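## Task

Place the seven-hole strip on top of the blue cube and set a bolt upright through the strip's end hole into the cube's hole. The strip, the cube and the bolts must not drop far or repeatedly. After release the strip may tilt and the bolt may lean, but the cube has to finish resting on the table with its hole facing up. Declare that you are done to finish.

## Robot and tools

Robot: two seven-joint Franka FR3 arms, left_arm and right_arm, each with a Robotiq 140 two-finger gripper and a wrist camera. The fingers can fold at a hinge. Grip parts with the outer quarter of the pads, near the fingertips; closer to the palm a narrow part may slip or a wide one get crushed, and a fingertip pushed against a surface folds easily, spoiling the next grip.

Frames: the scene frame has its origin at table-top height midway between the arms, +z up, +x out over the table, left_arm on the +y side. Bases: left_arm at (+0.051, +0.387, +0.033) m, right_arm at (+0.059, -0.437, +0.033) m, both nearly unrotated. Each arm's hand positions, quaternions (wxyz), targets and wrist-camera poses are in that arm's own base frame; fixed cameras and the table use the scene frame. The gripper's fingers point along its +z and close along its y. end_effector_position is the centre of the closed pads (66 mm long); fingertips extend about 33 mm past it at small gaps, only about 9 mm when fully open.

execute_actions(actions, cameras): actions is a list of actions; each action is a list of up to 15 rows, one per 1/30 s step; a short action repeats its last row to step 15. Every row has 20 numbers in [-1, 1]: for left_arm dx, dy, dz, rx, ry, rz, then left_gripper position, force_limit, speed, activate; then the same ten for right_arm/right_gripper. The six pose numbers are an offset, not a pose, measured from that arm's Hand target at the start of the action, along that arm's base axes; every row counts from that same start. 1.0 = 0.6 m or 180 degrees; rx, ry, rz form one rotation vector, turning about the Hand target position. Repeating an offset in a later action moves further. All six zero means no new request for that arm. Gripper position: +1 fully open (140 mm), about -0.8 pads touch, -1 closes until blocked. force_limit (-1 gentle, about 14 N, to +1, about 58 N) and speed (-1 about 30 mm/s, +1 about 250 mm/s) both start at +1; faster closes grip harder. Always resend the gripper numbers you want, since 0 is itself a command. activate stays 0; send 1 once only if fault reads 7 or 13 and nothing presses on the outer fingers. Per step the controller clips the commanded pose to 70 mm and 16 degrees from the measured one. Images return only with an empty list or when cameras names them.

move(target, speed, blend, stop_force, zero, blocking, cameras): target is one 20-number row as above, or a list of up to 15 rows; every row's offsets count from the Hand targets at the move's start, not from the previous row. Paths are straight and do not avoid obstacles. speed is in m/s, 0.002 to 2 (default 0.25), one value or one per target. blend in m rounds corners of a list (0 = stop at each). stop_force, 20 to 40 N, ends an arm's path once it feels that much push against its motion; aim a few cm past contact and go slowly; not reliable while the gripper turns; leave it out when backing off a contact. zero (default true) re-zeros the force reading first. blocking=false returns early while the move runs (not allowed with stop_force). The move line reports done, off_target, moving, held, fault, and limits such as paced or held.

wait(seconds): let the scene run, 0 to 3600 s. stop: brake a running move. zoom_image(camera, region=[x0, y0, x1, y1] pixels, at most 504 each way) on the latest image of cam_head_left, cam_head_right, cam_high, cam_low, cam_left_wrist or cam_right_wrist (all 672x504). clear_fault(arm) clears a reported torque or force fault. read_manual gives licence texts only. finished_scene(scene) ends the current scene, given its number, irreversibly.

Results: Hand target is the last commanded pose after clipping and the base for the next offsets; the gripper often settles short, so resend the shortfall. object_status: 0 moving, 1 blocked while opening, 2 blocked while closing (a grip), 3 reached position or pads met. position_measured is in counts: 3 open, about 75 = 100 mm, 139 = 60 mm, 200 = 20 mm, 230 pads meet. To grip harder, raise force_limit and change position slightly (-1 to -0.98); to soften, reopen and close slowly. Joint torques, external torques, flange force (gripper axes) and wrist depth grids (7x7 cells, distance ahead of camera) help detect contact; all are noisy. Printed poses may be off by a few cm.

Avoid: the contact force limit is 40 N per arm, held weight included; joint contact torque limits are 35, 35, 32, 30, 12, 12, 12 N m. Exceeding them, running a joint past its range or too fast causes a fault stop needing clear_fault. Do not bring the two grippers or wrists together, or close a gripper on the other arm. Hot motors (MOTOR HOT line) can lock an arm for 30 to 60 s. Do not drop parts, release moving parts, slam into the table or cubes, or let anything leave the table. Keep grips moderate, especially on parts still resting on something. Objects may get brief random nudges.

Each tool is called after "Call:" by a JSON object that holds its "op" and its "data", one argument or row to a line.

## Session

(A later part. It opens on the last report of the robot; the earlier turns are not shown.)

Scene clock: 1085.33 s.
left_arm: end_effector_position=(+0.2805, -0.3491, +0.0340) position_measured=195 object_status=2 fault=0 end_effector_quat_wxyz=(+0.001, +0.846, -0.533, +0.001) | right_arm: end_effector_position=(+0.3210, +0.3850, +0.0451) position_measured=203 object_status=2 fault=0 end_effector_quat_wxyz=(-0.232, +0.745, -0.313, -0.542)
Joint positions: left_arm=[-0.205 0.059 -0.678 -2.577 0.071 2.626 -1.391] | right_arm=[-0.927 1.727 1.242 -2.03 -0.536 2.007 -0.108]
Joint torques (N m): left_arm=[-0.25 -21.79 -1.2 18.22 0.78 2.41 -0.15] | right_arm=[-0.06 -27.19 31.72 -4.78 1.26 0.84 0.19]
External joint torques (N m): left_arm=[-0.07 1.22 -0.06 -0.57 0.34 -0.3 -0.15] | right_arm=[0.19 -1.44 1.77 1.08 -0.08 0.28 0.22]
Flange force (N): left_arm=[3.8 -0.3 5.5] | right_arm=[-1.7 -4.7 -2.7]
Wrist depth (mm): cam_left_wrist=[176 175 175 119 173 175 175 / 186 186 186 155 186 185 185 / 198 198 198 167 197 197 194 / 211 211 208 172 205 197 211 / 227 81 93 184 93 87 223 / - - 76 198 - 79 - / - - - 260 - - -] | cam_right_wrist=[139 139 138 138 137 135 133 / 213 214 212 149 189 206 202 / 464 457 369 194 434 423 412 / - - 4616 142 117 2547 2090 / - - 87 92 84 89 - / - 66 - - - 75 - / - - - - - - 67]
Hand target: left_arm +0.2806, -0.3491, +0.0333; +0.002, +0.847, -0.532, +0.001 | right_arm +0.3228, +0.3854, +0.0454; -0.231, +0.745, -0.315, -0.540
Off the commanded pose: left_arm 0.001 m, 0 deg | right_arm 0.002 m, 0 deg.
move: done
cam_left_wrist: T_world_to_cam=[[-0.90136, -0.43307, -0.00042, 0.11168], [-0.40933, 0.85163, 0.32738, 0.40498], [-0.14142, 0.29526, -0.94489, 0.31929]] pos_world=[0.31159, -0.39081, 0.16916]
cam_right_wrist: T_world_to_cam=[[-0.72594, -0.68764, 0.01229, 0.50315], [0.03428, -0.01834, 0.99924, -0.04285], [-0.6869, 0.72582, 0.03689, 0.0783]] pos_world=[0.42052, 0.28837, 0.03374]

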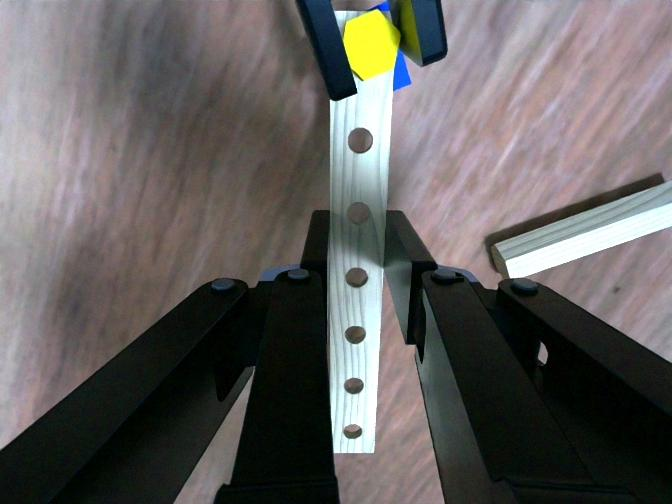

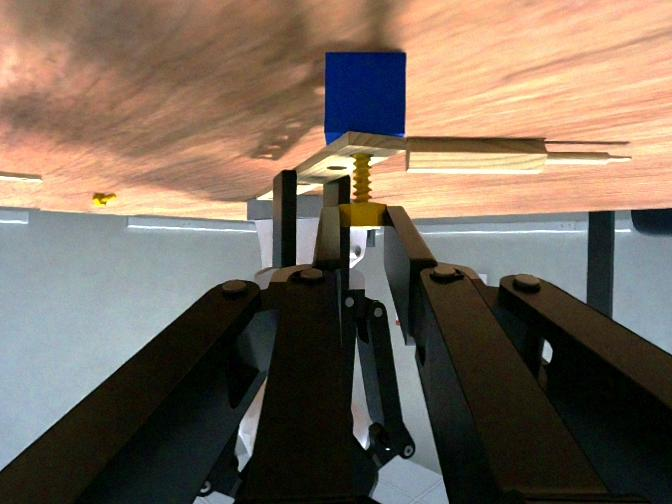

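Call:
{"op": "move", "data": {
  "target": [0,0,0,0,0,0,-1,-0.5,-1,0,0.0,0.0,-0.016,0,0,0,-1,-0.5,-1,0],
  "speed": 0.02,
  "stop_force": 20,
  "cameras": ["cam_left_wrist","cam_right_wrist"]
}}

Call:
{"op": "zoom_image", "data": {
  "camera": "cam_right_wrist",
  "region": [310, 110, 410, 240]
}}

Call:
{"op": "zoom_image", "data": {
  "camera": "cam_left_wrist",
  "region": [310, 0, 430, 120]
}}

Scene clock: 1089.87 s.
left_arm: end_effector_position=(+0.2805, -0.3491, +0.0340) position_measured=195 object_status=2 fault=0 end_effector_quat_wxyz=(+0.001, +0.846, -0.533, +0.001) | right_arm: end_effector_position=(+0.3204, +0.3861, +0.0405) position_measured=203 object_status=2 fault=0 end_effector_quat_wxyz=(-0.230, +0.743, -0.314, -0.544)
Joint positions: left_arm=[-0.205 0.059 -0.678 -2.577 0.071 2.626 -1.391] | right_arm=[-0.921 1.733 1.235 -2.022 -0.537 2.007 -0.111]
Joint torques (N m): left_arm=[-0.21 -21.87 -1.2 18.19 0.77 2.41 -0.12] | right_arm=[-0.48 -26.47 28.93 -3.03 -0.16 1.47 -0.26]
External joint torques (N m): left_arm=[-0.12 1.09 -0.15 -0.58 0.33 -0.3 -0.12] | right_arm=[-0.45 -0.61 -1.14 3.11 -1.5 0.95 -0.23]
Flange force (N): left_arm=[3.2 -0.1 4.8] | right_arm=[6.7 -6.1 -0.5]
Wrist depth (mm): cam_left_wrist=[176 176 176 122 126 175 175 / 186 186 186 155 186 186 186 / 198 198 198 167 197 197 195 / 211 211 208 172 204 197 210 / 227 81 93 184 93 87 222 / - - 76 199 - 79 - / - - - 260 - - -] | cam_right_wrist=[128 129 129 129 128 127 126 / 200 199 198 148 177 194 191 / 429 431 350 165 415 405 399 / 2877 - 3462 142 118 - 2090 / - - 87 92 84 89 2489 / - 66 - - - 75 - / - - - - - - 67]
Hand target: left_arm +0.2806, -0.3491, +0.0333; +0.002, +0.847, -0.532, +0.001 | right_arm +0.3228, +0.3854, +0.0358; -0.231, +0.745, -0.315, -0.540
Off the commanded pose: left_arm 0.001 m, 0 deg | right_arm 0.005 m, 0 deg.
move: off_target (right_arm)
cam_left_wrist: T_world_to_cam=[[-0.90136, -0.43307, -0.00042, 0.11168], [-0.40933, 0.85163, 0.32738, 0.40498], [-0.14142, 0.29526, -0.94489, 0.31929]] pos_world=[0.31159, -0.39081, 0.16916]
cam_right_wrist: T_world_to_cam=[[-0.72586, -0.68762, 0.01754, 0.5034], [0.04036, -0.01712, 0.99904, -0.04065], [-0.68666, 0.72587, 0.04018, 0.07713]] pos_world=[0.42001, 0.28947, 0.02868]

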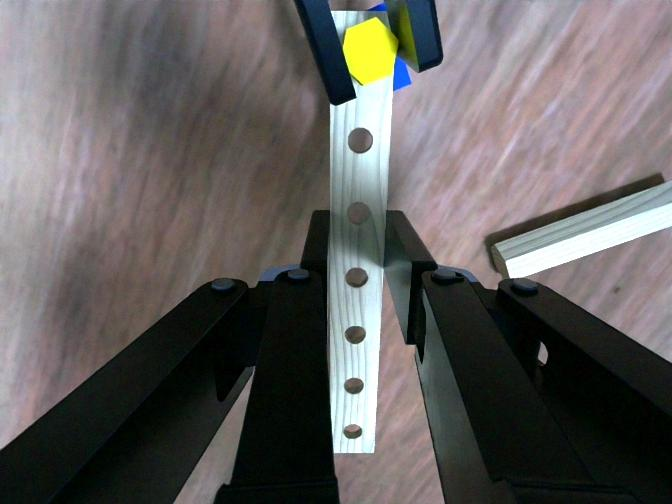

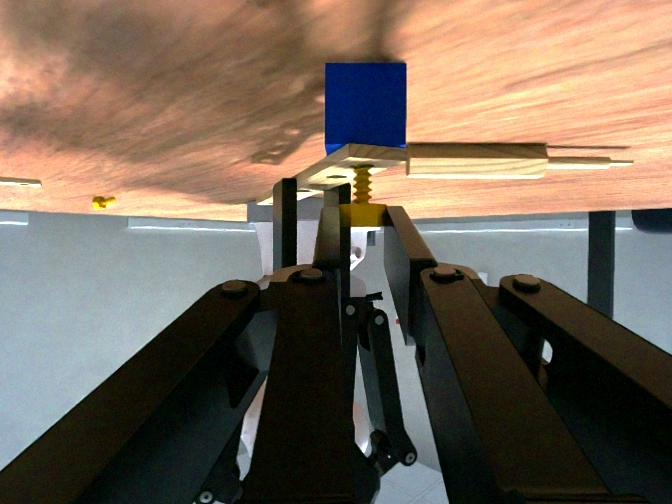

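Scaled by 3.877 from the camera's image (finer frame: 960x720).

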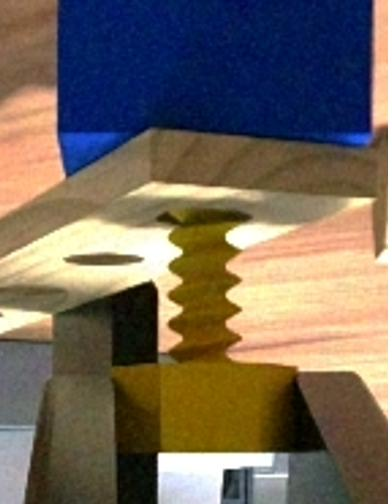

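Scaled by 4.200 from the camera's image (finer frame: 960x720).

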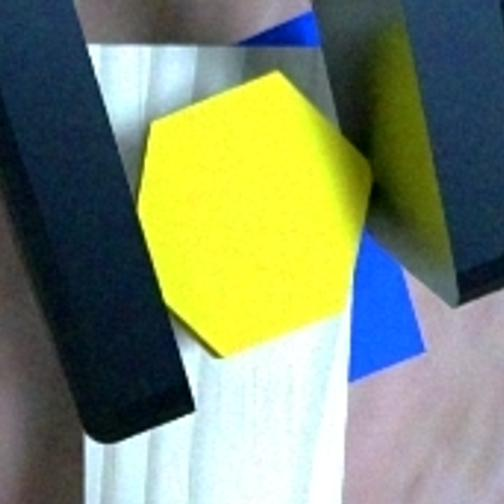

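Call:
{"op": "move", "data": {
  "target": [0,0,0,0,0,0,-1,-0.5,-1,0,-0.0015,0.0005,0.0055,0,0,0,-1,-0.5,-1,0],
  "speed": 0.02
}}

Call:
{"op": "move", "data": {
  "target": [-0.0018,0.0038,-0.0083,-0.025,-0.012,0,-1,-0.5,-1,0,0,0,0,0,0,0,-1,-0.5,-1,0],
  "speed": 0.02,
  "cameras": ["cam_left_wrist","cam_right_wrist"]
}}

Call:
{"op": "zoom_image", "data": {
  "camera": "cam_right_wrist",
  "region": [240, 90, 440, 290]
}}

Scene clock: 1109.77 s.
left_arm: end_effector_position=(+0.2805, -0.3491, +0.0340) position_measured=195 object_status=2 fault=0 end_effector_quat_wxyz=(+0.001, +0.846, -0.533, +0.001) | right_arm: end_effector_position=(+0.3200, +0.3863, +0.0404) position_measured=203 object_status=2 fault=0 end_effector_quat_wxyz=(-0.230, +0.744, -0.314, -0.543)
Joint positions: left_arm=[-0.205 0.059 -0.678 -2.577 0.071 2.626 -1.391] | right_arm=[-0.921 1.732 1.235 -2.023 -0.538 2.007 -0.111]
Joint torques (N m): left_arm=[-0.25 -21.85 -1.16 18.21 0.79 2.42 -0.11] | right_arm=[-0.7 -27.27 30.71 -5.26 0.58 1.17 0.02]
External joint torques (N m): left_arm=[-0.21 1.08 -0.15 -0.49 0.35 -0.27 -0.11] | right_arm=[-0.62 -1.56 0.9 0.86 -0.76 0.66 0.05]
Flange force (N): left_arm=[3.6 0.0 4.9] | right_arm=[-1.1 -0.2 -1.0]
Wrist depth (mm): cam_left_wrist=[175 176 176 123 126 175 175 / 186 187 186 155 186 186 185 / 198 198 198 167 198 197 194 / 211 212 208 172 205 197 210 / 226 81 93 184 93 87 222 / - - 76 199 - 79 - / - - - 260 - - -] | cam_right_wrist=[129 129 129 128 128 126 125 / 199 199 198 147 176 193 191 / 430 431 348 200 411 403 394 / 2607 3307 3258 127 117 2770 1878 / - - 87 92 84 89 - / - 66 - - - 75 - / - - - - - - 67]
Hand target: left_arm +0.2806, -0.3491, +0.0333; +0.002, +0.847, -0.532, +0.001 | right_arm +0.3219, +0.3857, +0.0391; -0.231, +0.745, -0.315, -0.540
Off the commanded pose: left_arm 0.001 m, 0 deg | right_arm 0.002 m, 0 deg.
move: done

Scene clock: 1112.60 s.
left_arm: end_effector_position=(+0.2801, -0.3468, +0.0287) position_measured=195 object_status=2 fault=0 end_effector_quat_wxyz=(+0.024, +0.847, -0.530, +0.038) | right_arm: end_effector_position=(+0.3199, +0.3863, +0.0404) position_measured=203 object_status=2 fault=0 end_effector_quat_wxyz=(-0.230, +0.744, -0.314, -0.543)
Joint positions: left_arm=[-0.203 0.023 -0.678 -2.67 -0.021 2.775 -1.312] | right_arm=[-0.921 1.732 1.235 -2.023 -0.539 2.007 -0.111]
Joint velocities: left_arm=[0 0.001 0 0 -0.001 0.001 0.005] | right_arm=[within noise]
Joint torques (N m): left_arm=[-0.25 -21.26 -1.07 16.62 -0.15 2.81 0.27] | right_arm=[-0.77 -27.11 30.85 -5.29 0.64 1.15 -0.03]
External joint torques (N m): left_arm=[-0.2 -0.01 -0.67 -1.15 -0.57 -0.08 0.27] | right_arm=[-0.68 -1.33 0.96 0.82 -0.69 0.64 0]
Flange force (N): left_arm=[-7.3 1.7 -6.2] | right_arm=[-1.0 -0.1 -1.0]
Wrist depth (mm): cam_left_wrist=[177 177 177 123 174 177 178 / 185 185 185 155 185 185 185 / 194 194 194 166 194 194 192 / 204 204 201 171 153 197 189 / 215 81 93 182 93 87 212 / - - 76 201 - 79 - / - - - 240 - - -] | cam_right_wrist=[129 129 129 129 128 126 125 / 198 199 198 148 177 193 191 / 431 429 347 164 411 404 396 / - - - 142 116 2915 2261 / - - 87 92 84 89 - / - 66 - - - 75 - / - - - - - - 67]
Hand target: left_arm +0.2795, -0.3468, +0.0283; +0.025, +0.846, -0.532, +0.038 | right_arm +0.3219, +0.3857, +0.0391; -0.231, +0.745, -0.315, -0.540
Off the commanded pose: left_arm 0.001 m, 0 deg | right_arm 0.002 m, 0 deg.
move: done
cam_left_wrist: T_world_to_cam=[[-0.89881, -0.43834, -0.00033, 0.10973], [-0.42504, 0.87134, 0.24517, 0.41822], [-0.10718, 0.2205, -0.96948, 0.27877]] pos_world=[0.30627, -0.37778, 0.16776]
cam_right_wrist: T_world_to_cam=[[-0.72519, -0.68835, 0.01634, 0.50322], [0.03868, -0.01704, 0.99911, -0.04004], [-0.68746, 0.72518, 0.03898, 0.07729]] pos_world=[0.41961, 0.28966, 0.02877]

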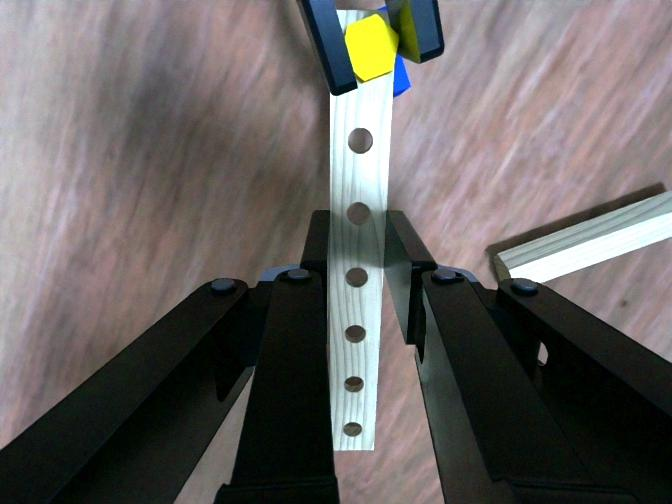

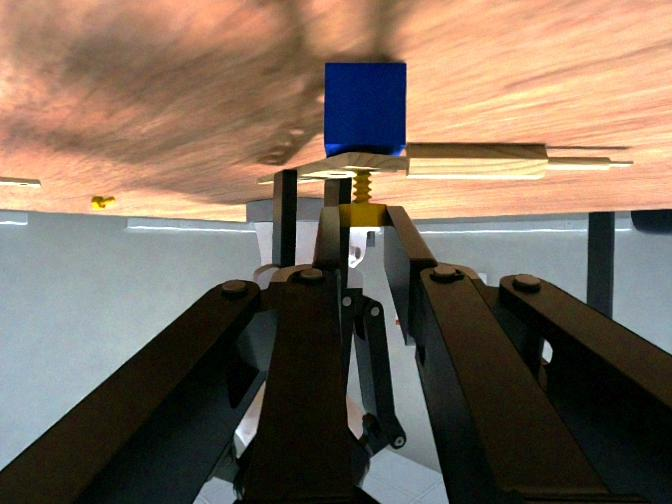

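Scaled by 2.520 from the camera's image (finer frame: 960x720).

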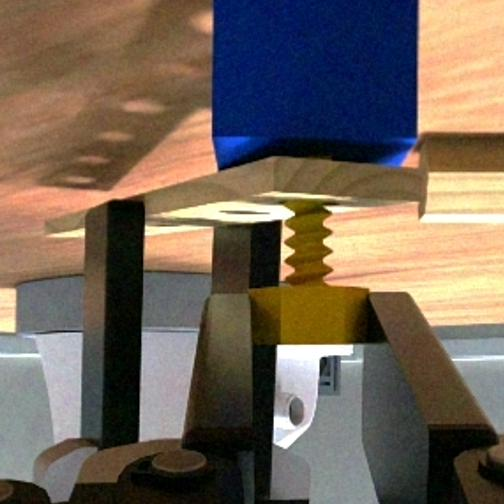

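Call:
{"op": "move", "data": {
  "target": [-0.0018,0.0038,-0.0078,-0.0225,-0.011,0,-1,-0.5,-1,0,0,0,0,0,0,0,-1,-0.5,-1,0],
  "speed": 0.02,
  "cameras": ["cam_left_wrist","cam_right_wrist","cam_low"]
}}

Call:
{"op": "zoom_image", "data": {
  "camera": "cam_right_wrist",
  "region": [240, 90, 440, 290]
}}

Call:
{"op": "zoom_image", "data": {
  "camera": "cam_low",
  "region": [340, 210, 480, 300]
}}

Scene clock: 1118.17 s.
left_arm: end_effector_position=(+0.2798, -0.3443, +0.0252) position_measured=195 object_status=2 fault=0 end_effector_quat_wxyz=(+0.044, +0.846, -0.527, +0.072) | right_arm: end_effector_position=(+0.3200, +0.3863, +0.0403) position_measured=203 object_status=2 fault=0 end_effector_quat_wxyz=(-0.230, +0.744, -0.314, -0.543)
Joint positions: left_arm=[-0.205 0.001 -0.687 -2.749 -0.155 2.911 -1.2] | right_arm=[-0.921 1.732 1.235 -2.023 -0.539 2.007 -0.111]
Joint velocities: left_arm=[0 0 0.001 -0.002 0 0.001 0.004] | right_arm=[within noise]
Joint torques (N m): left_arm=[-0.47 -17.45 -0.4 15.56 -0.01 3.46 0.47] | right_arm=[-0.7 -27.05 31.09 -5.17 0.74 1.22 0.02]
External joint torques (N m): left_arm=[-0.44 2.38 -0.35 -1.17 -0.45 0.42 0.47] | right_arm=[-0.53 -1.21 1.13 0.89 -0.59 0.69 0.04]
Flange force (N): left_arm=[0.0 0.0 0.0] | right_arm=[-1.1 -1.1 -1.0]
Wrist depth (mm): cam_left_wrist=[180 181 180 125 180 181 181 / 186 187 186 155 187 186 186 / 193 192 192 167 192 192 193 / 199 199 198 172 153 197 183 / 206 81 93 184 93 87 205 / - - 76 199 - 79 - / - - - 222 - - -] | cam_right_wrist=[129 129 129 128 128 127 125 / 199 198 198 148 176 192 191 / 429 424 345 164 408 403 393 / 2382 2805 2994 127 118 2994 2110 / 2576 76 87 86 84 89 - / - 66 - - - 75 - / - - - - - - 67]
Hand target: left_arm +0.2784, -0.3445, +0.0236; +0.045, +0.844, -0.530, +0.071 | right_arm +0.3219, +0.3857, +0.0391; -0.231, +0.745, -0.315, -0.540
Off the commanded pose: left_arm 0.002 m, 0 deg | right_arm 0.002 m, 0 deg.
move: done
cam_left_wrist: T_world_to_cam=[[-0.89727, -0.44147, -0.00202, 0.10917], [-0.43547, 0.88431, 0.16839, 0.4261], [-0.07255, 0.15197, -0.98572, 0.24186]] pos_world=[0.30105, -0.36537, 0.16687]
cam_right_wrist: T_world_to_cam=[[-0.72521, -0.68834, 0.01605, 0.50323], [0.03826, -0.01702, 0.99912, -0.03987], [-0.68747, 0.72518, 0.03868, 0.0773]] pos_world=[0.41961, 0.28966, 0.02877]
Images, in order (width x height): cam_low 672x504, cam_left_wrist 672x504, cam_right_wrist 672x504.

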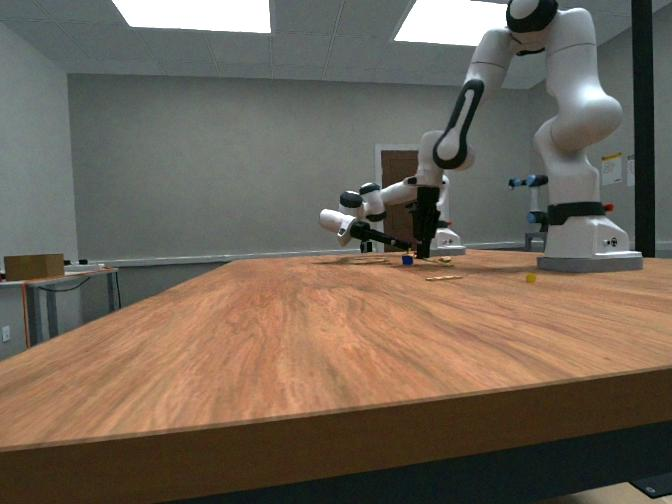

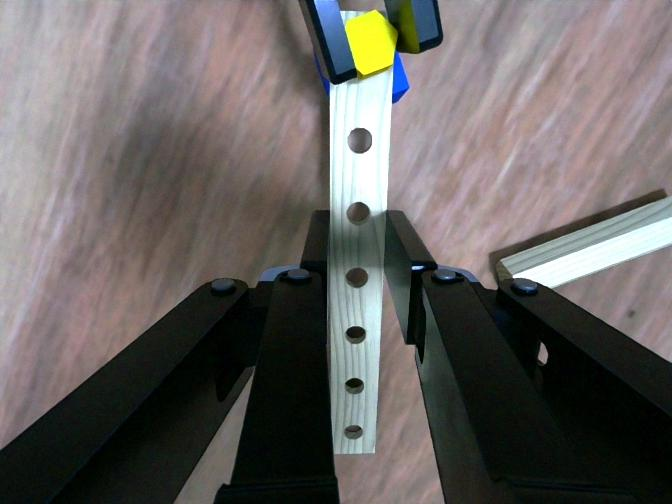

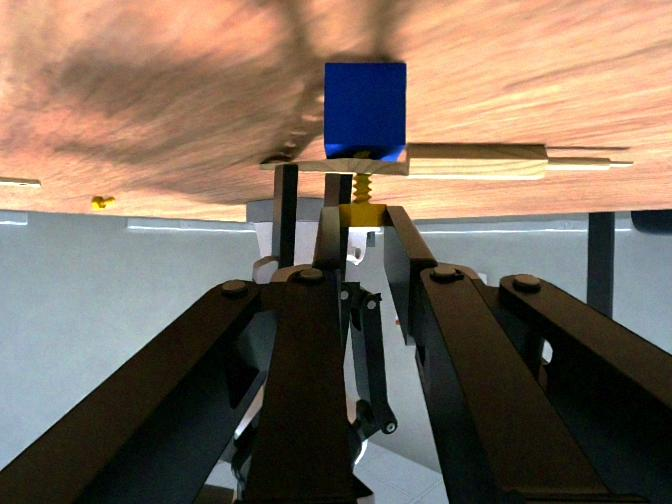

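Scaled by 2.520 from the camera's image (finer frame: 960x720).

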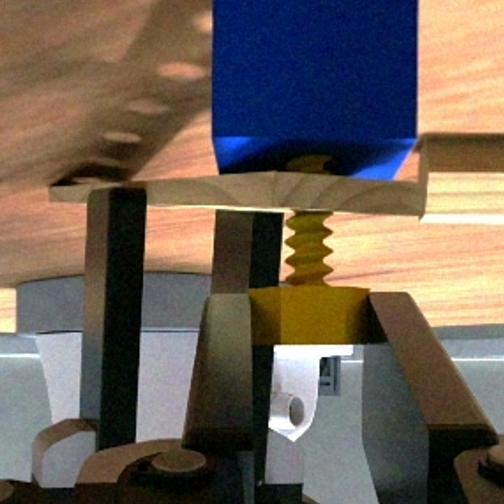

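Scaled by 3.600 from the camera's image (finer frame: 960x720).

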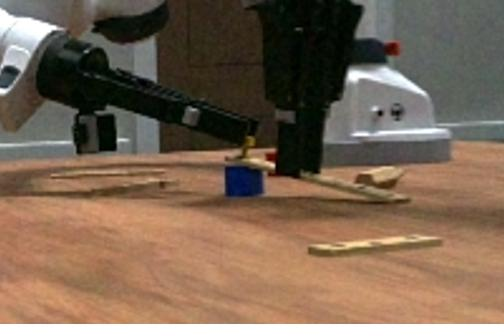

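Call:
{"op": "move", "data": {
  "target": [
    [0.0014,0,0.002,0,0,0,-1,-0.5,-1,0,0,0,0,0,0,0,-1,-0.5,-1,0],
    [0.0014,0,0.002,0,0,0,-0.2,-0.5,-1,0,0,0,0,0,0,0,-1,-0.5,-1,0]
  ],
  "speed": 0.02,
  "cameras": ["cam_left_wrist","cam_right_wrist"]
}}

Call:
{"op": "zoom_image", "data": {
  "camera": "cam_right_wrist",
  "region": [240, 90, 440, 290]
}}

Scene clock: 1125.67 s.
left_arm: end_effector_position=(+0.2800, -0.3442, +0.0253) position_measured=154 object_status=0 fault=0 end_effector_quat_wxyz=(+0.045, +0.844, -0.529, +0.072) | right_arm: end_effector_position=(+0.3200, +0.3863, +0.0403) position_measured=203 object_status=2 fault=0 end_effector_quat_wxyz=(-0.230, +0.744, -0.314, -0.543)
Joint positions: left_arm=[-0.205 0.001 -0.687 -2.749 -0.165 2.912 -1.185] | right_arm=[-0.921 1.732 1.235 -2.023 -0.539 2.007 -0.111]
Joint torques (N m): left_arm=[-0.5 -19.52 -0.4 16.46 -0.14 2.83 0.17] | right_arm=[-0.69 -27.04 30.58 -5.18 0.72 1.11 0]
External joint torques (N m): left_arm=[-0.46 0.27 -0.34 -0.18 -0.59 -0.19 0.17] | right_arm=[-0.39 -1.28 0.78 0.78 -0.61 0.58 0.03]
Flange force (N): left_arm=[0.0 0.0 0.0] | right_arm=[-0.7 -0.8 -0.8]
Wrist depth (mm): cam_left_wrist=[180 181 180 125 179 181 181 / 186 186 186 156 187 186 187 / 192 192 192 167 192 192 193 / 199 199 196 174 165 197 183 / - 85 86 192 205 81 94 / - - 60 211 214 - 75 / - - - 222 222 - -] | cam_right_wrist=[129 129 129 129 128 126 125 / 199 199 197 148 175 193 190 / 429 425 345 164 407 405 390 / 2702 3517 3517 143 116 2841 2194 / - - 87 92 84 89 - / - 66 - - - 75 - / - - - - - - 67]
Hand target: left_arm +0.2793, -0.3445, +0.0248; +0.045, +0.844, -0.530, +0.071 | right_arm +0.3219, +0.3857, +0.0391; -0.231, +0.745, -0.315, -0.540
Off the commanded pose: left_arm 0.001 m, 0 deg | right_arm 0.002 m, 0 deg.
move: done
cam_left_wrist: T_world_to_cam=[[-0.89953, -0.43686, -0.00101, 0.11154], [-0.43084, 0.88675, 0.16746, 0.42561], [-0.07226, 0.15107, -0.98588, 0.24154]] pos_world=[0.30116, -0.36517, 0.16697]
cam_right_wrist: T_world_to_cam=[[-0.7253, -0.68824, 0.01605, 0.50324], [0.03827, -0.01702, 0.99912, -0.03987], [-0.68737, 0.72528, 0.03868, 0.07723]] pos_world=[0.41961, 0.28966, 0.02877]

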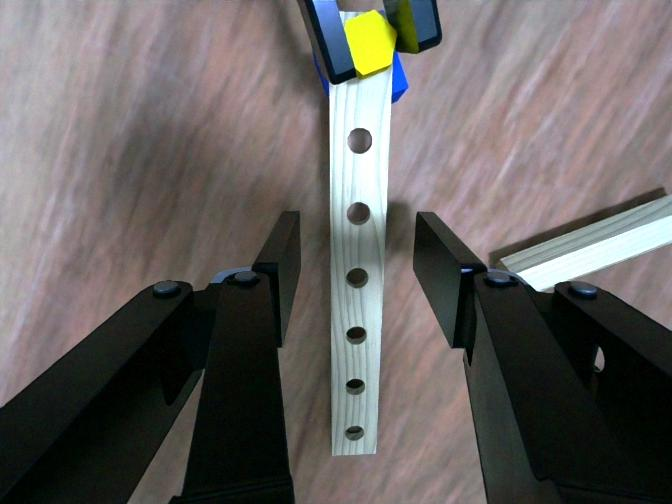

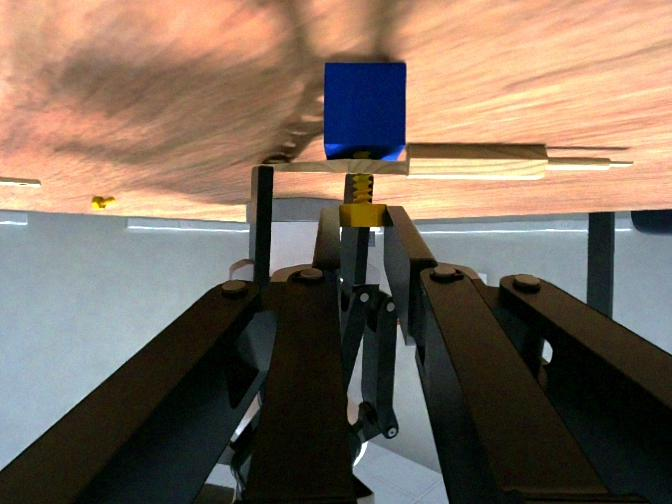

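Scaled by 2.520 from the camera's image (finer frame: 960x720).

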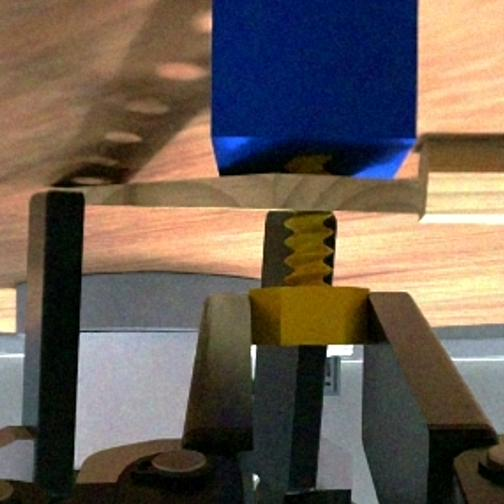

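Call:
{"op": "move", "data": {
  "target": [-0.012,0.025,0.167,0,0,0,-0.2,-0.5,-1,0,0,0,0,0,0,0,-1,-0.5,-1,0],
  "speed": 0.1,
  "cameras": ["cam_left_wrist","cam_right_wrist"]
}}

Call:
{"op": "zoom_image", "data": {
  "camera": "cam_right_wrist",
  "region": [290, 90, 440, 240]
}}

Call:
{"op": "zoom_image", "data": {
  "camera": "cam_left_wrist",
  "region": [260, 0, 460, 200]
}}

Scene clock: 1133.07 s.
left_arm: end_effector_position=(+0.2729, -0.3304, +0.1252) position_measured=154 object_status=3 fault=0 end_effector_quat_wxyz=(+0.046, +0.845, -0.528, +0.073) | right_arm: end_effector_position=(+0.3200, +0.3863, +0.0403) position_measured=203 object_status=2 fault=0 end_effector_quat_wxyz=(-0.230, +0.744, -0.314, -0.543)
Joint positions: left_arm=[-0.356 -0.384 -0.547 -2.742 -0.425 2.539 -1.004] | right_arm=[-0.921 1.732 1.235 -2.023 -0.539 2.007 -0.111]
Joint velocities: left_arm=[0 0 0 0 0.001 -0.003 0.005] | right_arm=[within noise]
Joint torques (N m): left_arm=[-0.76 -14.84 4.34 20.84 0.84 2.59 0.25] | right_arm=[-0.66 -27.06 30.62 -5.16 0.73 1.11 -0.05]
External joint torques (N m): left_arm=[-0.73 -0.91 0.2 -0.39 0.21 -0.42 0.25] | right_arm=[-0.45 -1.33 0.85 0.91 -0.6 0.6 -0.02]
Flange force (N): left_arm=[-4.9 1.6 -4.8] | right_arm=[-0.6 -1.1 -1.1]
Wrist depth (mm): cam_left_wrist=[273 273 274 221 274 273 274 / 282 282 282 278 282 283 283 / 291 290 290 289 291 288 292 / 301 301 297 290 165 301 302 / - 85 86 311 307 81 94 / - - 60 322 322 - 75 / - - - 334 - - -] | cam_right_wrist=[129 129 129 128 128 126 125 / 199 198 197 148 175 193 191 / 432 424 422 174 408 398 391 / 2805 2607 3462 127 117 2841 2607 / 2547 - 87 80 84 89 - / - 66 - - - 75 - / - - - - - - 67]
Hand target: left_arm +0.2721, -0.3295, +0.1250; +0.045, +0.844, -0.530, +0.071 | right_arm +0.3219, +0.3857, +0.0391; -0.231, +0.745, -0.315, -0.540
Off the commanded pose: left_arm 0.001 m, 0 deg | right_arm 0.002 m, 0 deg.
move: done
cam_left_wrist: T_world_to_cam=[[-0.89801, -0.43997, -0.00018, 0.10979], [-0.43406, 0.88589, 0.16368, 0.39468], [-0.07186, 0.14707, -0.98651, 0.33608]] pos_world=[0.29406, -0.35077, 0.26697]
cam_right_wrist: T_world_to_cam=[[-0.7253, -0.68824, 0.01605, 0.50324], [0.03827, -0.01702, 0.99912, -0.03987], [-0.68737, 0.72528, 0.03868, 0.07723]] pos_world=[0.41961, 0.28966, 0.02877]

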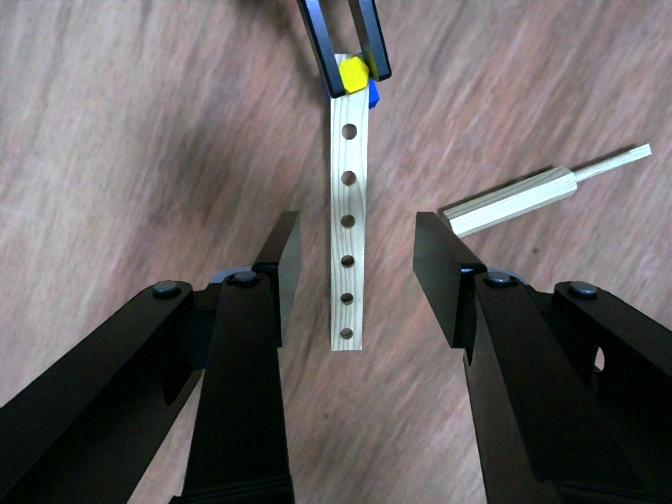

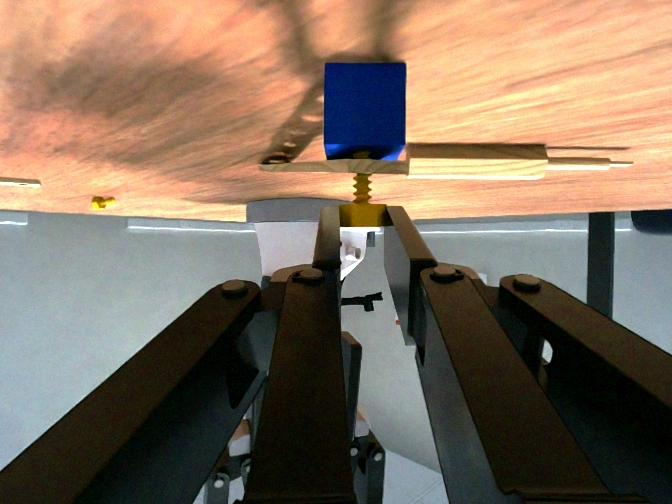

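Scaled by 3.360 from the camera's image (finer frame: 960x720).

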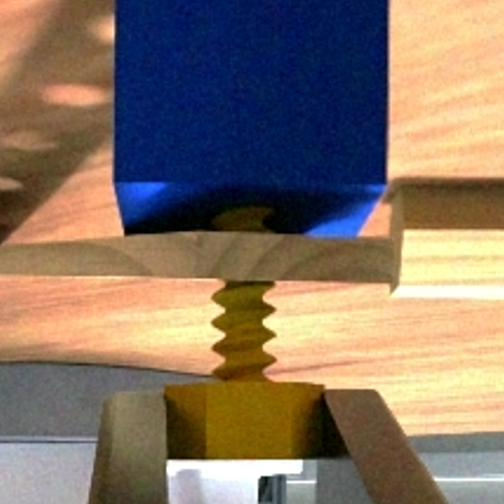

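Scaled by 2.520 from the camera's image (finer frame: 960x720).

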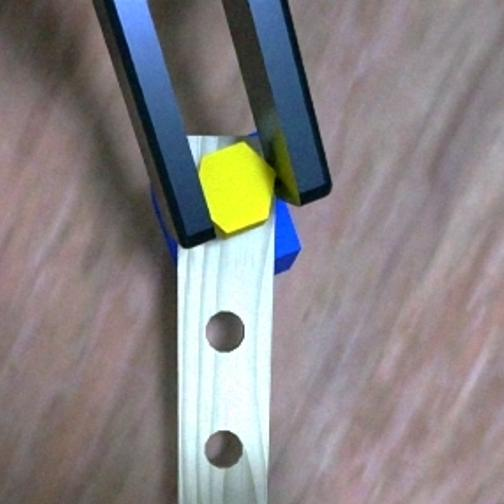

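Call:
{"op": "execute_actions", "data": {
  "actions": [
    [[0,0,0,0,0,0,-0.2,-0.5,-1,0,0,0,0,0,0,0,-0.5,-0.5,-1,0]],
    [[0,0,0,0,0,0,-0.2,-0.5,-1,0,0,0,0,0,0,0,-0.5,-0.5,-1,0]]
  ],
  "cameras": ["cam_left_wrist","cam_right_wrist"]
}}

Scene clock: 1155.53 s.
left_arm: end_effector_position=(+0.2728, -0.3303, +0.1252) position_measured=154 object_status=3 fault=0 end_effector_quat_wxyz=(+0.046, +0.845, -0.529, +0.073) | right_arm: end_effector_position=(+0.3203, +0.3863, +0.0400) position_measured=192 object_status=3 fault=0 end_effector_quat_wxyz=(-0.231, +0.744, -0.314, -0.542)
Joint positions: left_arm=[-0.356 -0.384 -0.547 -2.742 -0.425 2.538 -1.003] | right_arm=[-0.921 1.732 1.235 -2.023 -0.54 2.008 -0.111]
Joint torques (N m): left_arm=[-0.42 -14.76 3.98 20.96 0.75 2.63 0.16] | right_arm=[-0.7 -26.88 31.17 -5.44 0.96 0.94 -0.03]
External joint torques (N m): left_arm=[-0.42 -0.87 -0.2 -0.26 0.12 -0.38 0.15] | right_arm=[-0.79 -1.11 1.21 0.77 -0.38 0.43 0]
External joint torques at the end of the 1st action: left_arm=[-0.53 -0.91 -0.25 -0.37 0.12 -0.38 0.18] | right_arm=[-0.5 -1.07 1.22 0.61 -0.33 0.44 0.02]
Flange force (N): left_arm=[-3.5 1.8 -4.0] | right_arm=[-1.3 -0.3 -1.9]
Flange force at the end of the 1st action (N): left_arm=[-4.0 2.1 -4.1] | right_arm=[-1.5 -0.7 -1.4]
Wrist depth (mm): cam_left_wrist=[272 273 272 221 274 274 274 / 281 281 282 278 281 283 282 / 290 291 291 289 291 289 293 / 300 299 296 289 165 302 302 / - 85 86 309 306 81 94 / - - 60 322 323 - 75 / - - - 335 - - -] | cam_right_wrist=[128 128 128 128 127 126 125 / 197 198 196 148 175 192 190 / 423 424 420 175 406 397 389 / - 2735 - 156 117 2841 2408 / - - 86 86 84 89 - / - 68 - 267 - 59 - / - - - 265 - - 66]
Hand target: left_arm +0.2721, -0.3295, +0.1250; +0.045, +0.844, -0.530, +0.071 | right_arm +0.3219, +0.3857, +0.0391; -0.231, +0.745, -0.315, -0.540
Off the commanded pose: left_arm 0.001 m, 0 deg | right_arm 0.002 m, 0 deg.
Step readings (end_effector_position of left_arm | right_arm; steps 1 to 15: 1st action; 16 to 30: 2nd action):
0: (+0.2728, -0.3303, +0.1251) | (+0.3200, +0.3863, +0.0403)
1: (+0.2728, -0.3303, +0.1251) | (+0.3200, +0.3863, +0.0403)
2: (+0.2728, -0.3303, +0.1251) | (+0.3200, +0.3862, +0.0403)
4: (+0.2728, -0.3303, +0.1252) | (+0.3200, +0.3863, +0.0403)
8: (+0.2728, -0.3303, +0.1252) | (+0.3202, +0.3863, +0.0401)
15: (+0.2728, -0.3303, +0.1252) | (+0.3203, +0.3863, +0.0400)
16: (+0.2728, -0.3303, +0.1252) | (+0.3203, +0.3863, +0.0400)
17: (+0.2728, -0.3303, +0.1252) | (+0.3203, +0.3863, +0.0400)
19: (+0.2728, -0.3303, +0.1252) | (+0.3203, +0.3863, +0.0400)
23: (+0.2728, -0.3303, +0.1252) | (+0.3203, +0.3863, +0.0400)
30: (+0.2728, -0.3303, +0.1252) | (+0.3203, +0.3863, +0.0400)
cam_left_wrist: T_world_to_cam=[[-0.89879, -0.43839, -0.00015, 0.11038], [-0.43246, 0.88657, 0.16423, 0.39422], [-0.07186, 0.14767, -0.98642, 0.33626]] pos_world=[0.29386, -0.35077, 0.26697]
cam_right_wrist: T_world_to_cam=[[-0.72573, -0.6878, 0.01534, 0.50354], [0.03691, -0.01666, 0.99918, -0.03921], [-0.68698, 0.7257, 0.03748, 0.07719]] pos_world=[0.41991, 0.28966, 0.02856]

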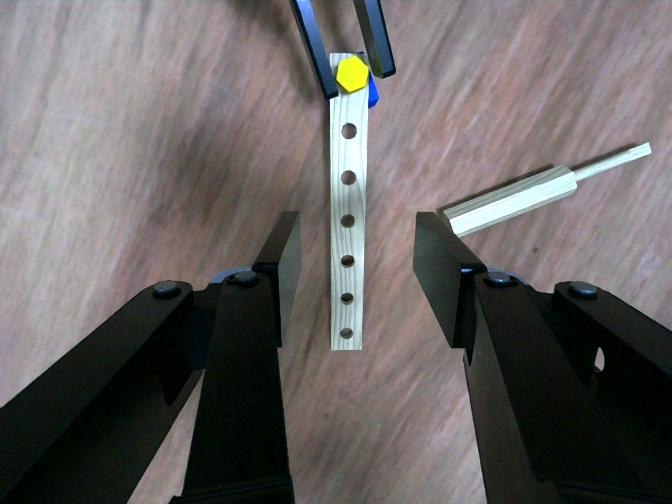

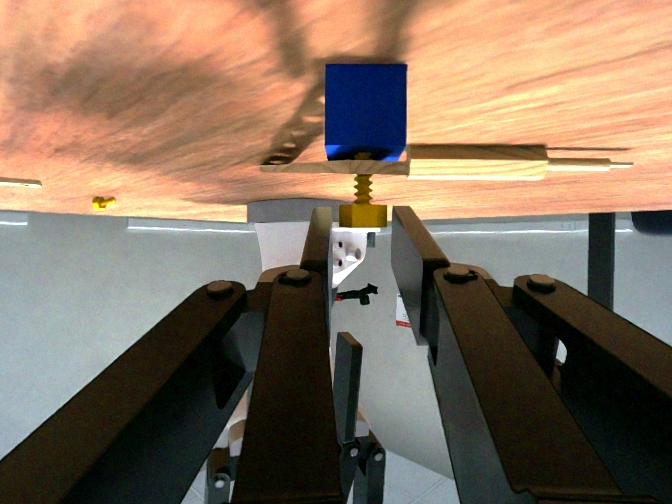

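Call:
{"op": "execute_actions", "data": {
  "actions": [
    [[0,0,0,0,0,0,-0.2,-0.5,-1,0,0,0,0,0,0,0,-0.3,-0.5,-1,0]],
    [[0,0,0,0,0,0,-0.2,-0.5,-1,0,0,0,0,0,0,0,-0.3,-0.5,-1,0]]
  ],
  "cameras": ["cam_right_wrist"]
}}

Call:
{"op": "move", "data": {
  "target": [0,0,0,0,0,0,-0.2,-0.5,-1,0,0.144,-0.1485,0.072,0,0,0,-0.3,-0.5,-1,0],
  "speed": 0.06,
  "cameras": ["all"]
}}

Scene clock: 1160.77 s.
left_arm: end_effector_position=(+0.2728, -0.3303, +0.1252) position_measured=154 object_status=3 fault=0 end_effector_quat_wxyz=(+0.046, +0.845, -0.529, +0.073) | right_arm: end_effector_position=(+0.3203, +0.3863, +0.0400) position_measured=167 object_status=3 fault=0 end_effector_quat_wxyz=(-0.231, +0.744, -0.314, -0.542)
Joint positions: left_arm=[-0.356 -0.384 -0.547 -2.742 -0.425 2.538 -1.003] | right_arm=[-0.921 1.732 1.235 -2.023 -0.54 2.008 -0.111]
Joint torques (N m): left_arm=[-0.48 -14.86 3.92 20.96 0.76 2.63 0.16] | right_arm=[-0.7 -26.94 31.1 -5.36 0.96 0.94 0.01]
External joint torques (N m): left_arm=[-0.45 -0.95 -0.23 -0.2 0.13 -0.37 0.16] | right_arm=[-0.41 -1.1 1.18 0.61 -0.37 0.4 0.04]
External joint torques at the end of the 1st action: left_arm=[-0.39 -1.08 -0.17 -0.27 0.11 -0.36 0.19] | right_arm=[-0.63 -1.17 1.3 0.65 -0.37 0.42 0.05]
Flange force (N): left_arm=[-3.5 1.9 -4.2] | right_arm=[-1.4 -0.9 -1.4]
Flange force at the end of the 1st action (N): left_arm=[-4.1 1.9 -4.6] | right_arm=[-1.7 -0.4 -1.7]
Wrist depth (mm): cam_left_wrist=[272 273 272 272 273 274 274 / 281 281 281 255 282 282 283 / 290 291 290 289 291 289 291 / 300 301 297 290 165 302 302 / - 85 86 310 307 81 94 / - - 60 323 323 - 75 / - - - 336 - - -] | cam_right_wrist=[128 129 128 127 127 126 125 / 197 198 197 148 175 192 189 / 428 423 415 165 406 398 387 / - - 3165 610 133 2915 2014 / - 87 86 637 - 91 82 / - 67 - 267 - 59 - / - - - 269 - - -]
Hand target: left_arm +0.2721, -0.3295, +0.1250; +0.045, +0.844, -0.530, +0.071 | right_arm +0.3219, +0.3857, +0.0391; -0.231, +0.745, -0.315, -0.540
Off the commanded pose: left_arm 0.001 m, 0 deg | right_arm 0.002 m, 0 deg.
Step readings (end_effector_position of left_arm | right_arm; steps 1 to 15: 1st action; 16 to 30: 2nd action):
0: (+0.2728, -0.3303, +0.1252) | (+0.3203, +0.3863, +0.0400)
1: (+0.2728, -0.3303, +0.1252) | (+0.3203, +0.3863, +0.0400)
2: (+0.2728, -0.3303, +0.1252) | (+0.3203, +0.3863, +0.0400)
4: (+0.2728, -0.3303, +0.1252) | (+0.3203, +0.3863, +0.0400)
8: (+0.2728, -0.3303, +0.1252) | (+0.3203, +0.3863, +0.0400)
15: (+0.2728, -0.3303, +0.1252) | (+0.3203, +0.3863, +0.0400)
16: (+0.2728, -0.3303, +0.1252) | (+0.3203, +0.3863, +0.0400)
17: (+0.2728, -0.3303, +0.1252) | (+0.3203, +0.3863, +0.0400)
19: (+0.2728, -0.3303, +0.1252) | (+0.3203, +0.3863, +0.0400)
23: (+0.2728, -0.3303, +0.1252) | (+0.3203, +0.3863, +0.0400)
30: (+0.2728, -0.3303, +0.1252) | (+0.3203, +0.3863, +0.0400)
cam_right_wrist: T_world_to_cam=[[-0.72573, -0.6878, 0.01534, 0.50354], [0.03691, -0.01666, 0.99918, -0.03921], [-0.68698, 0.7257, 0.03748, 0.07719]] pos_world=[0.41991, 0.28966, 0.02856]

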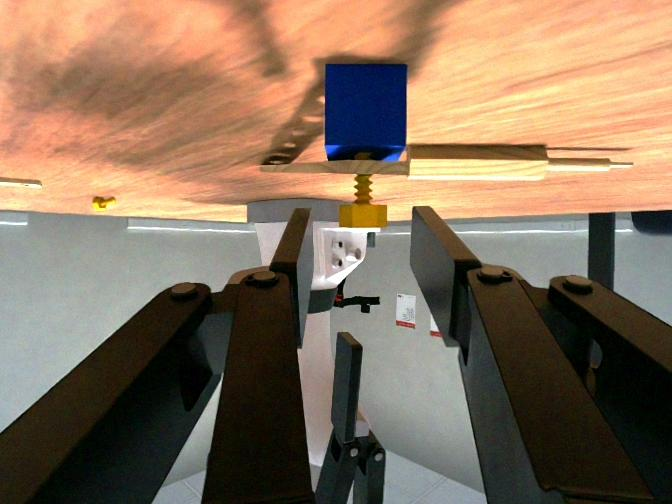

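Scene clock: 1163.63 s.
left_arm: end_effector_position=(+0.2728, -0.3303, +0.1252) position_measured=154 object_status=3 fault=0 end_effector_quat_wxyz=(+0.046, +0.845, -0.529, +0.073) | right_arm: end_effector_position=(+0.4086, +0.2965, +0.0811) position_measured=167 object_status=3 fault=0 end_effector_quat_wxyz=(-0.230, +0.745, -0.318, -0.540)
Joint positions: left_arm=[-0.356 -0.384 -0.547 -2.742 -0.425 2.538 -1.003] | right_arm=[-0.959 1.692 1.352 -1.785 -0.465 1.713 -0.149]
Joint velocities: left_arm=[within noise] | right_arm=[0 0 0 0.001 0 -0.004 -0.002]
Joint torques (N m): left_arm=[-0.41 -14.8 3.91 20.92 0.74 2.64 0.23] | right_arm=[-0.34 -32.07 33.01 -2.34 2.21 0.41 -0.08]
External joint torques (N m): left_arm=[-0.42 -0.87 -0.28 -0.29 0.11 -0.38 0.22] | right_arm=[-0.17 -0.18 1.83 0.89 -0.04 -0.03 -0.05]
Flange force (N): left_arm=[-3.6 1.8 -3.9] | right_arm=[-0.6 -3.4 -3.6]
Wrist depth (mm): cam_left_wrist=[272 274 273 273 273 274 274 / 281 281 282 279 283 283 282 / 290 291 290 289 292 289 292 / 300 300 297 289 165 302 302 / - 85 86 309 305 81 94 / - - 60 323 323 - 75 / - - - 334 - - -] | cam_right_wrist=[209 208 209 208 208 206 205 / 319 320 317 274 316 312 310 / 669 663 656 659 544 635 624 / 2702 3077 3357 731 140 1035 2408 / - 87 86 734 - 91 82 / - 67 - 389 - 59 - / - - - 386 - - -]
Hand target: left_arm +0.2721, -0.3295, +0.1250; +0.045, +0.844, -0.530, +0.071 | right_arm +0.4083, +0.2966, +0.0823; -0.231, +0.745, -0.315, -0.540
Off the commanded pose: left_arm 0.001 m, 0 deg | right_arm 0.001 m, 0 deg.
move: done
cam_left_wrist: T_world_to_cam=[[-0.89879, -0.43839, -0.00015, 0.11038], [-0.43246, 0.88657, 0.16423, 0.39422], [-0.07186, 0.14767, -0.98642, 0.33626]] pos_world=[0.29386, -0.35077, 0.26697]
cam_right_wrist: T_world_to_cam=[[-0.73073, -0.68242, 0.01852, 0.50534], [0.03488, -0.01023, 0.99934, -0.08617], [-0.68178, 0.73089, 0.03128, 0.19836]] pos_world=[0.50751, 0.199, 0.07056]

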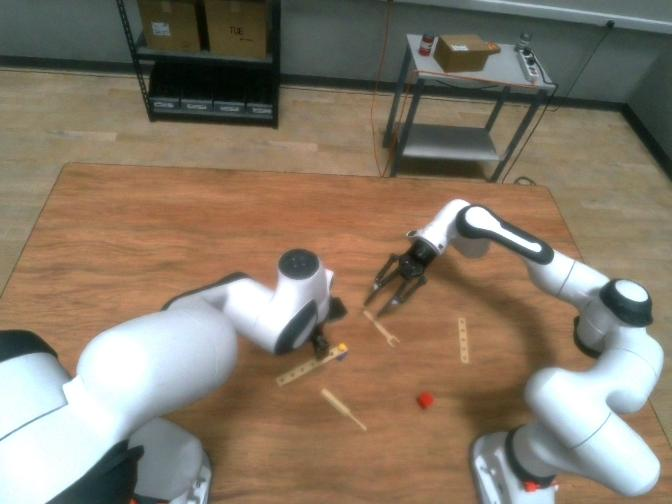

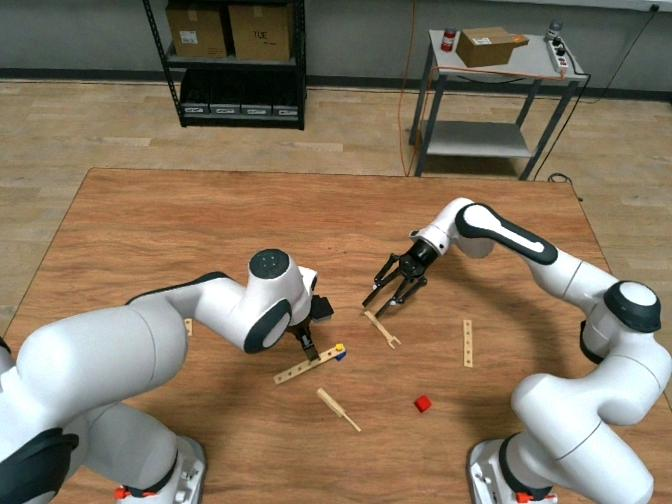

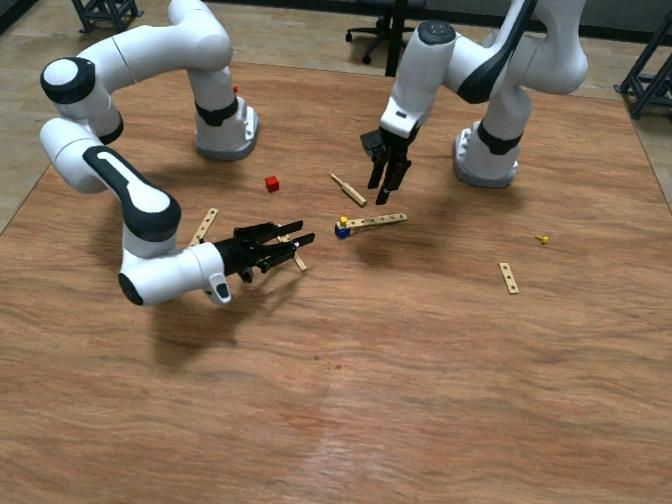

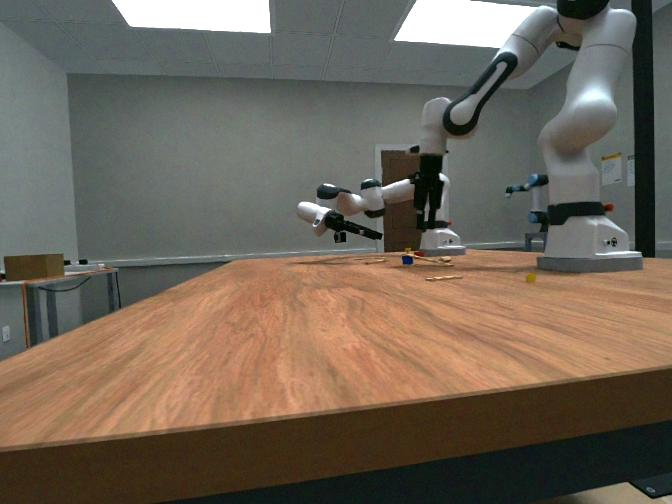

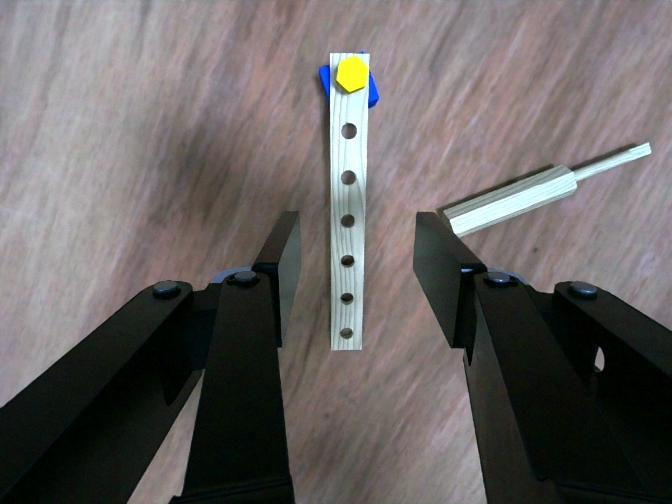

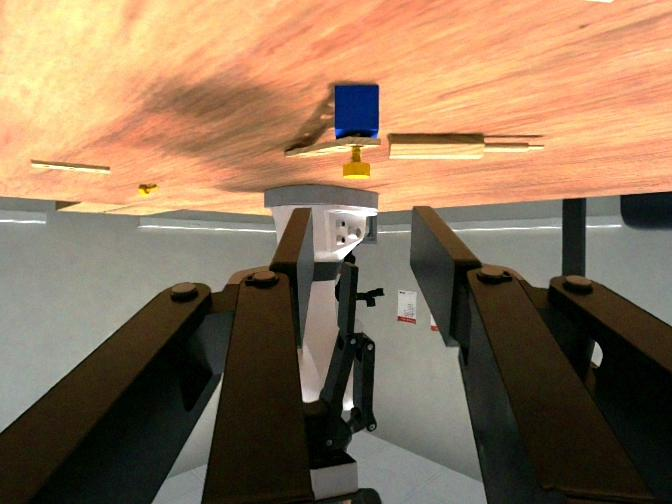

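Call:
{"op": "zoom_image", "data": {
  "camera": "cam_right_wrist",
  "region": [270, 60, 430, 200]
}}

Call:
{"op": "zoom_image", "data": {
  "camera": "cam_left_wrist",
  "region": [300, 30, 400, 150]
}}

Scaled by 3.150 from the camera's image (finer frame: 960x720).

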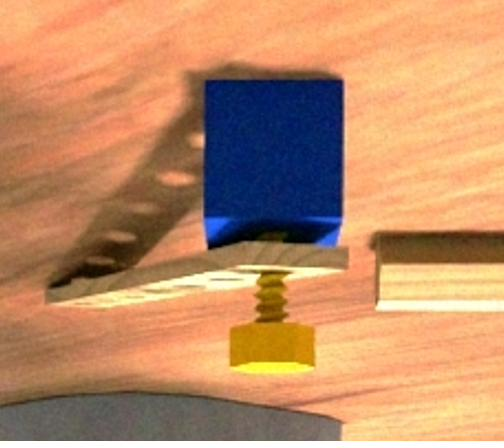

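Scaled by 4.200 from the camera's image (finer frame: 960x720).

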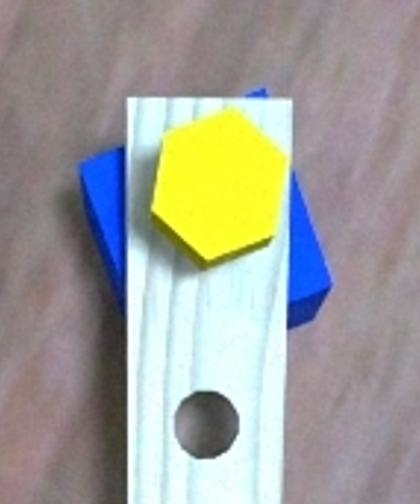

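Call:
{"op": "finished_scene", "data": {
  "scene": 1
}}

The scene is finished: the task was done.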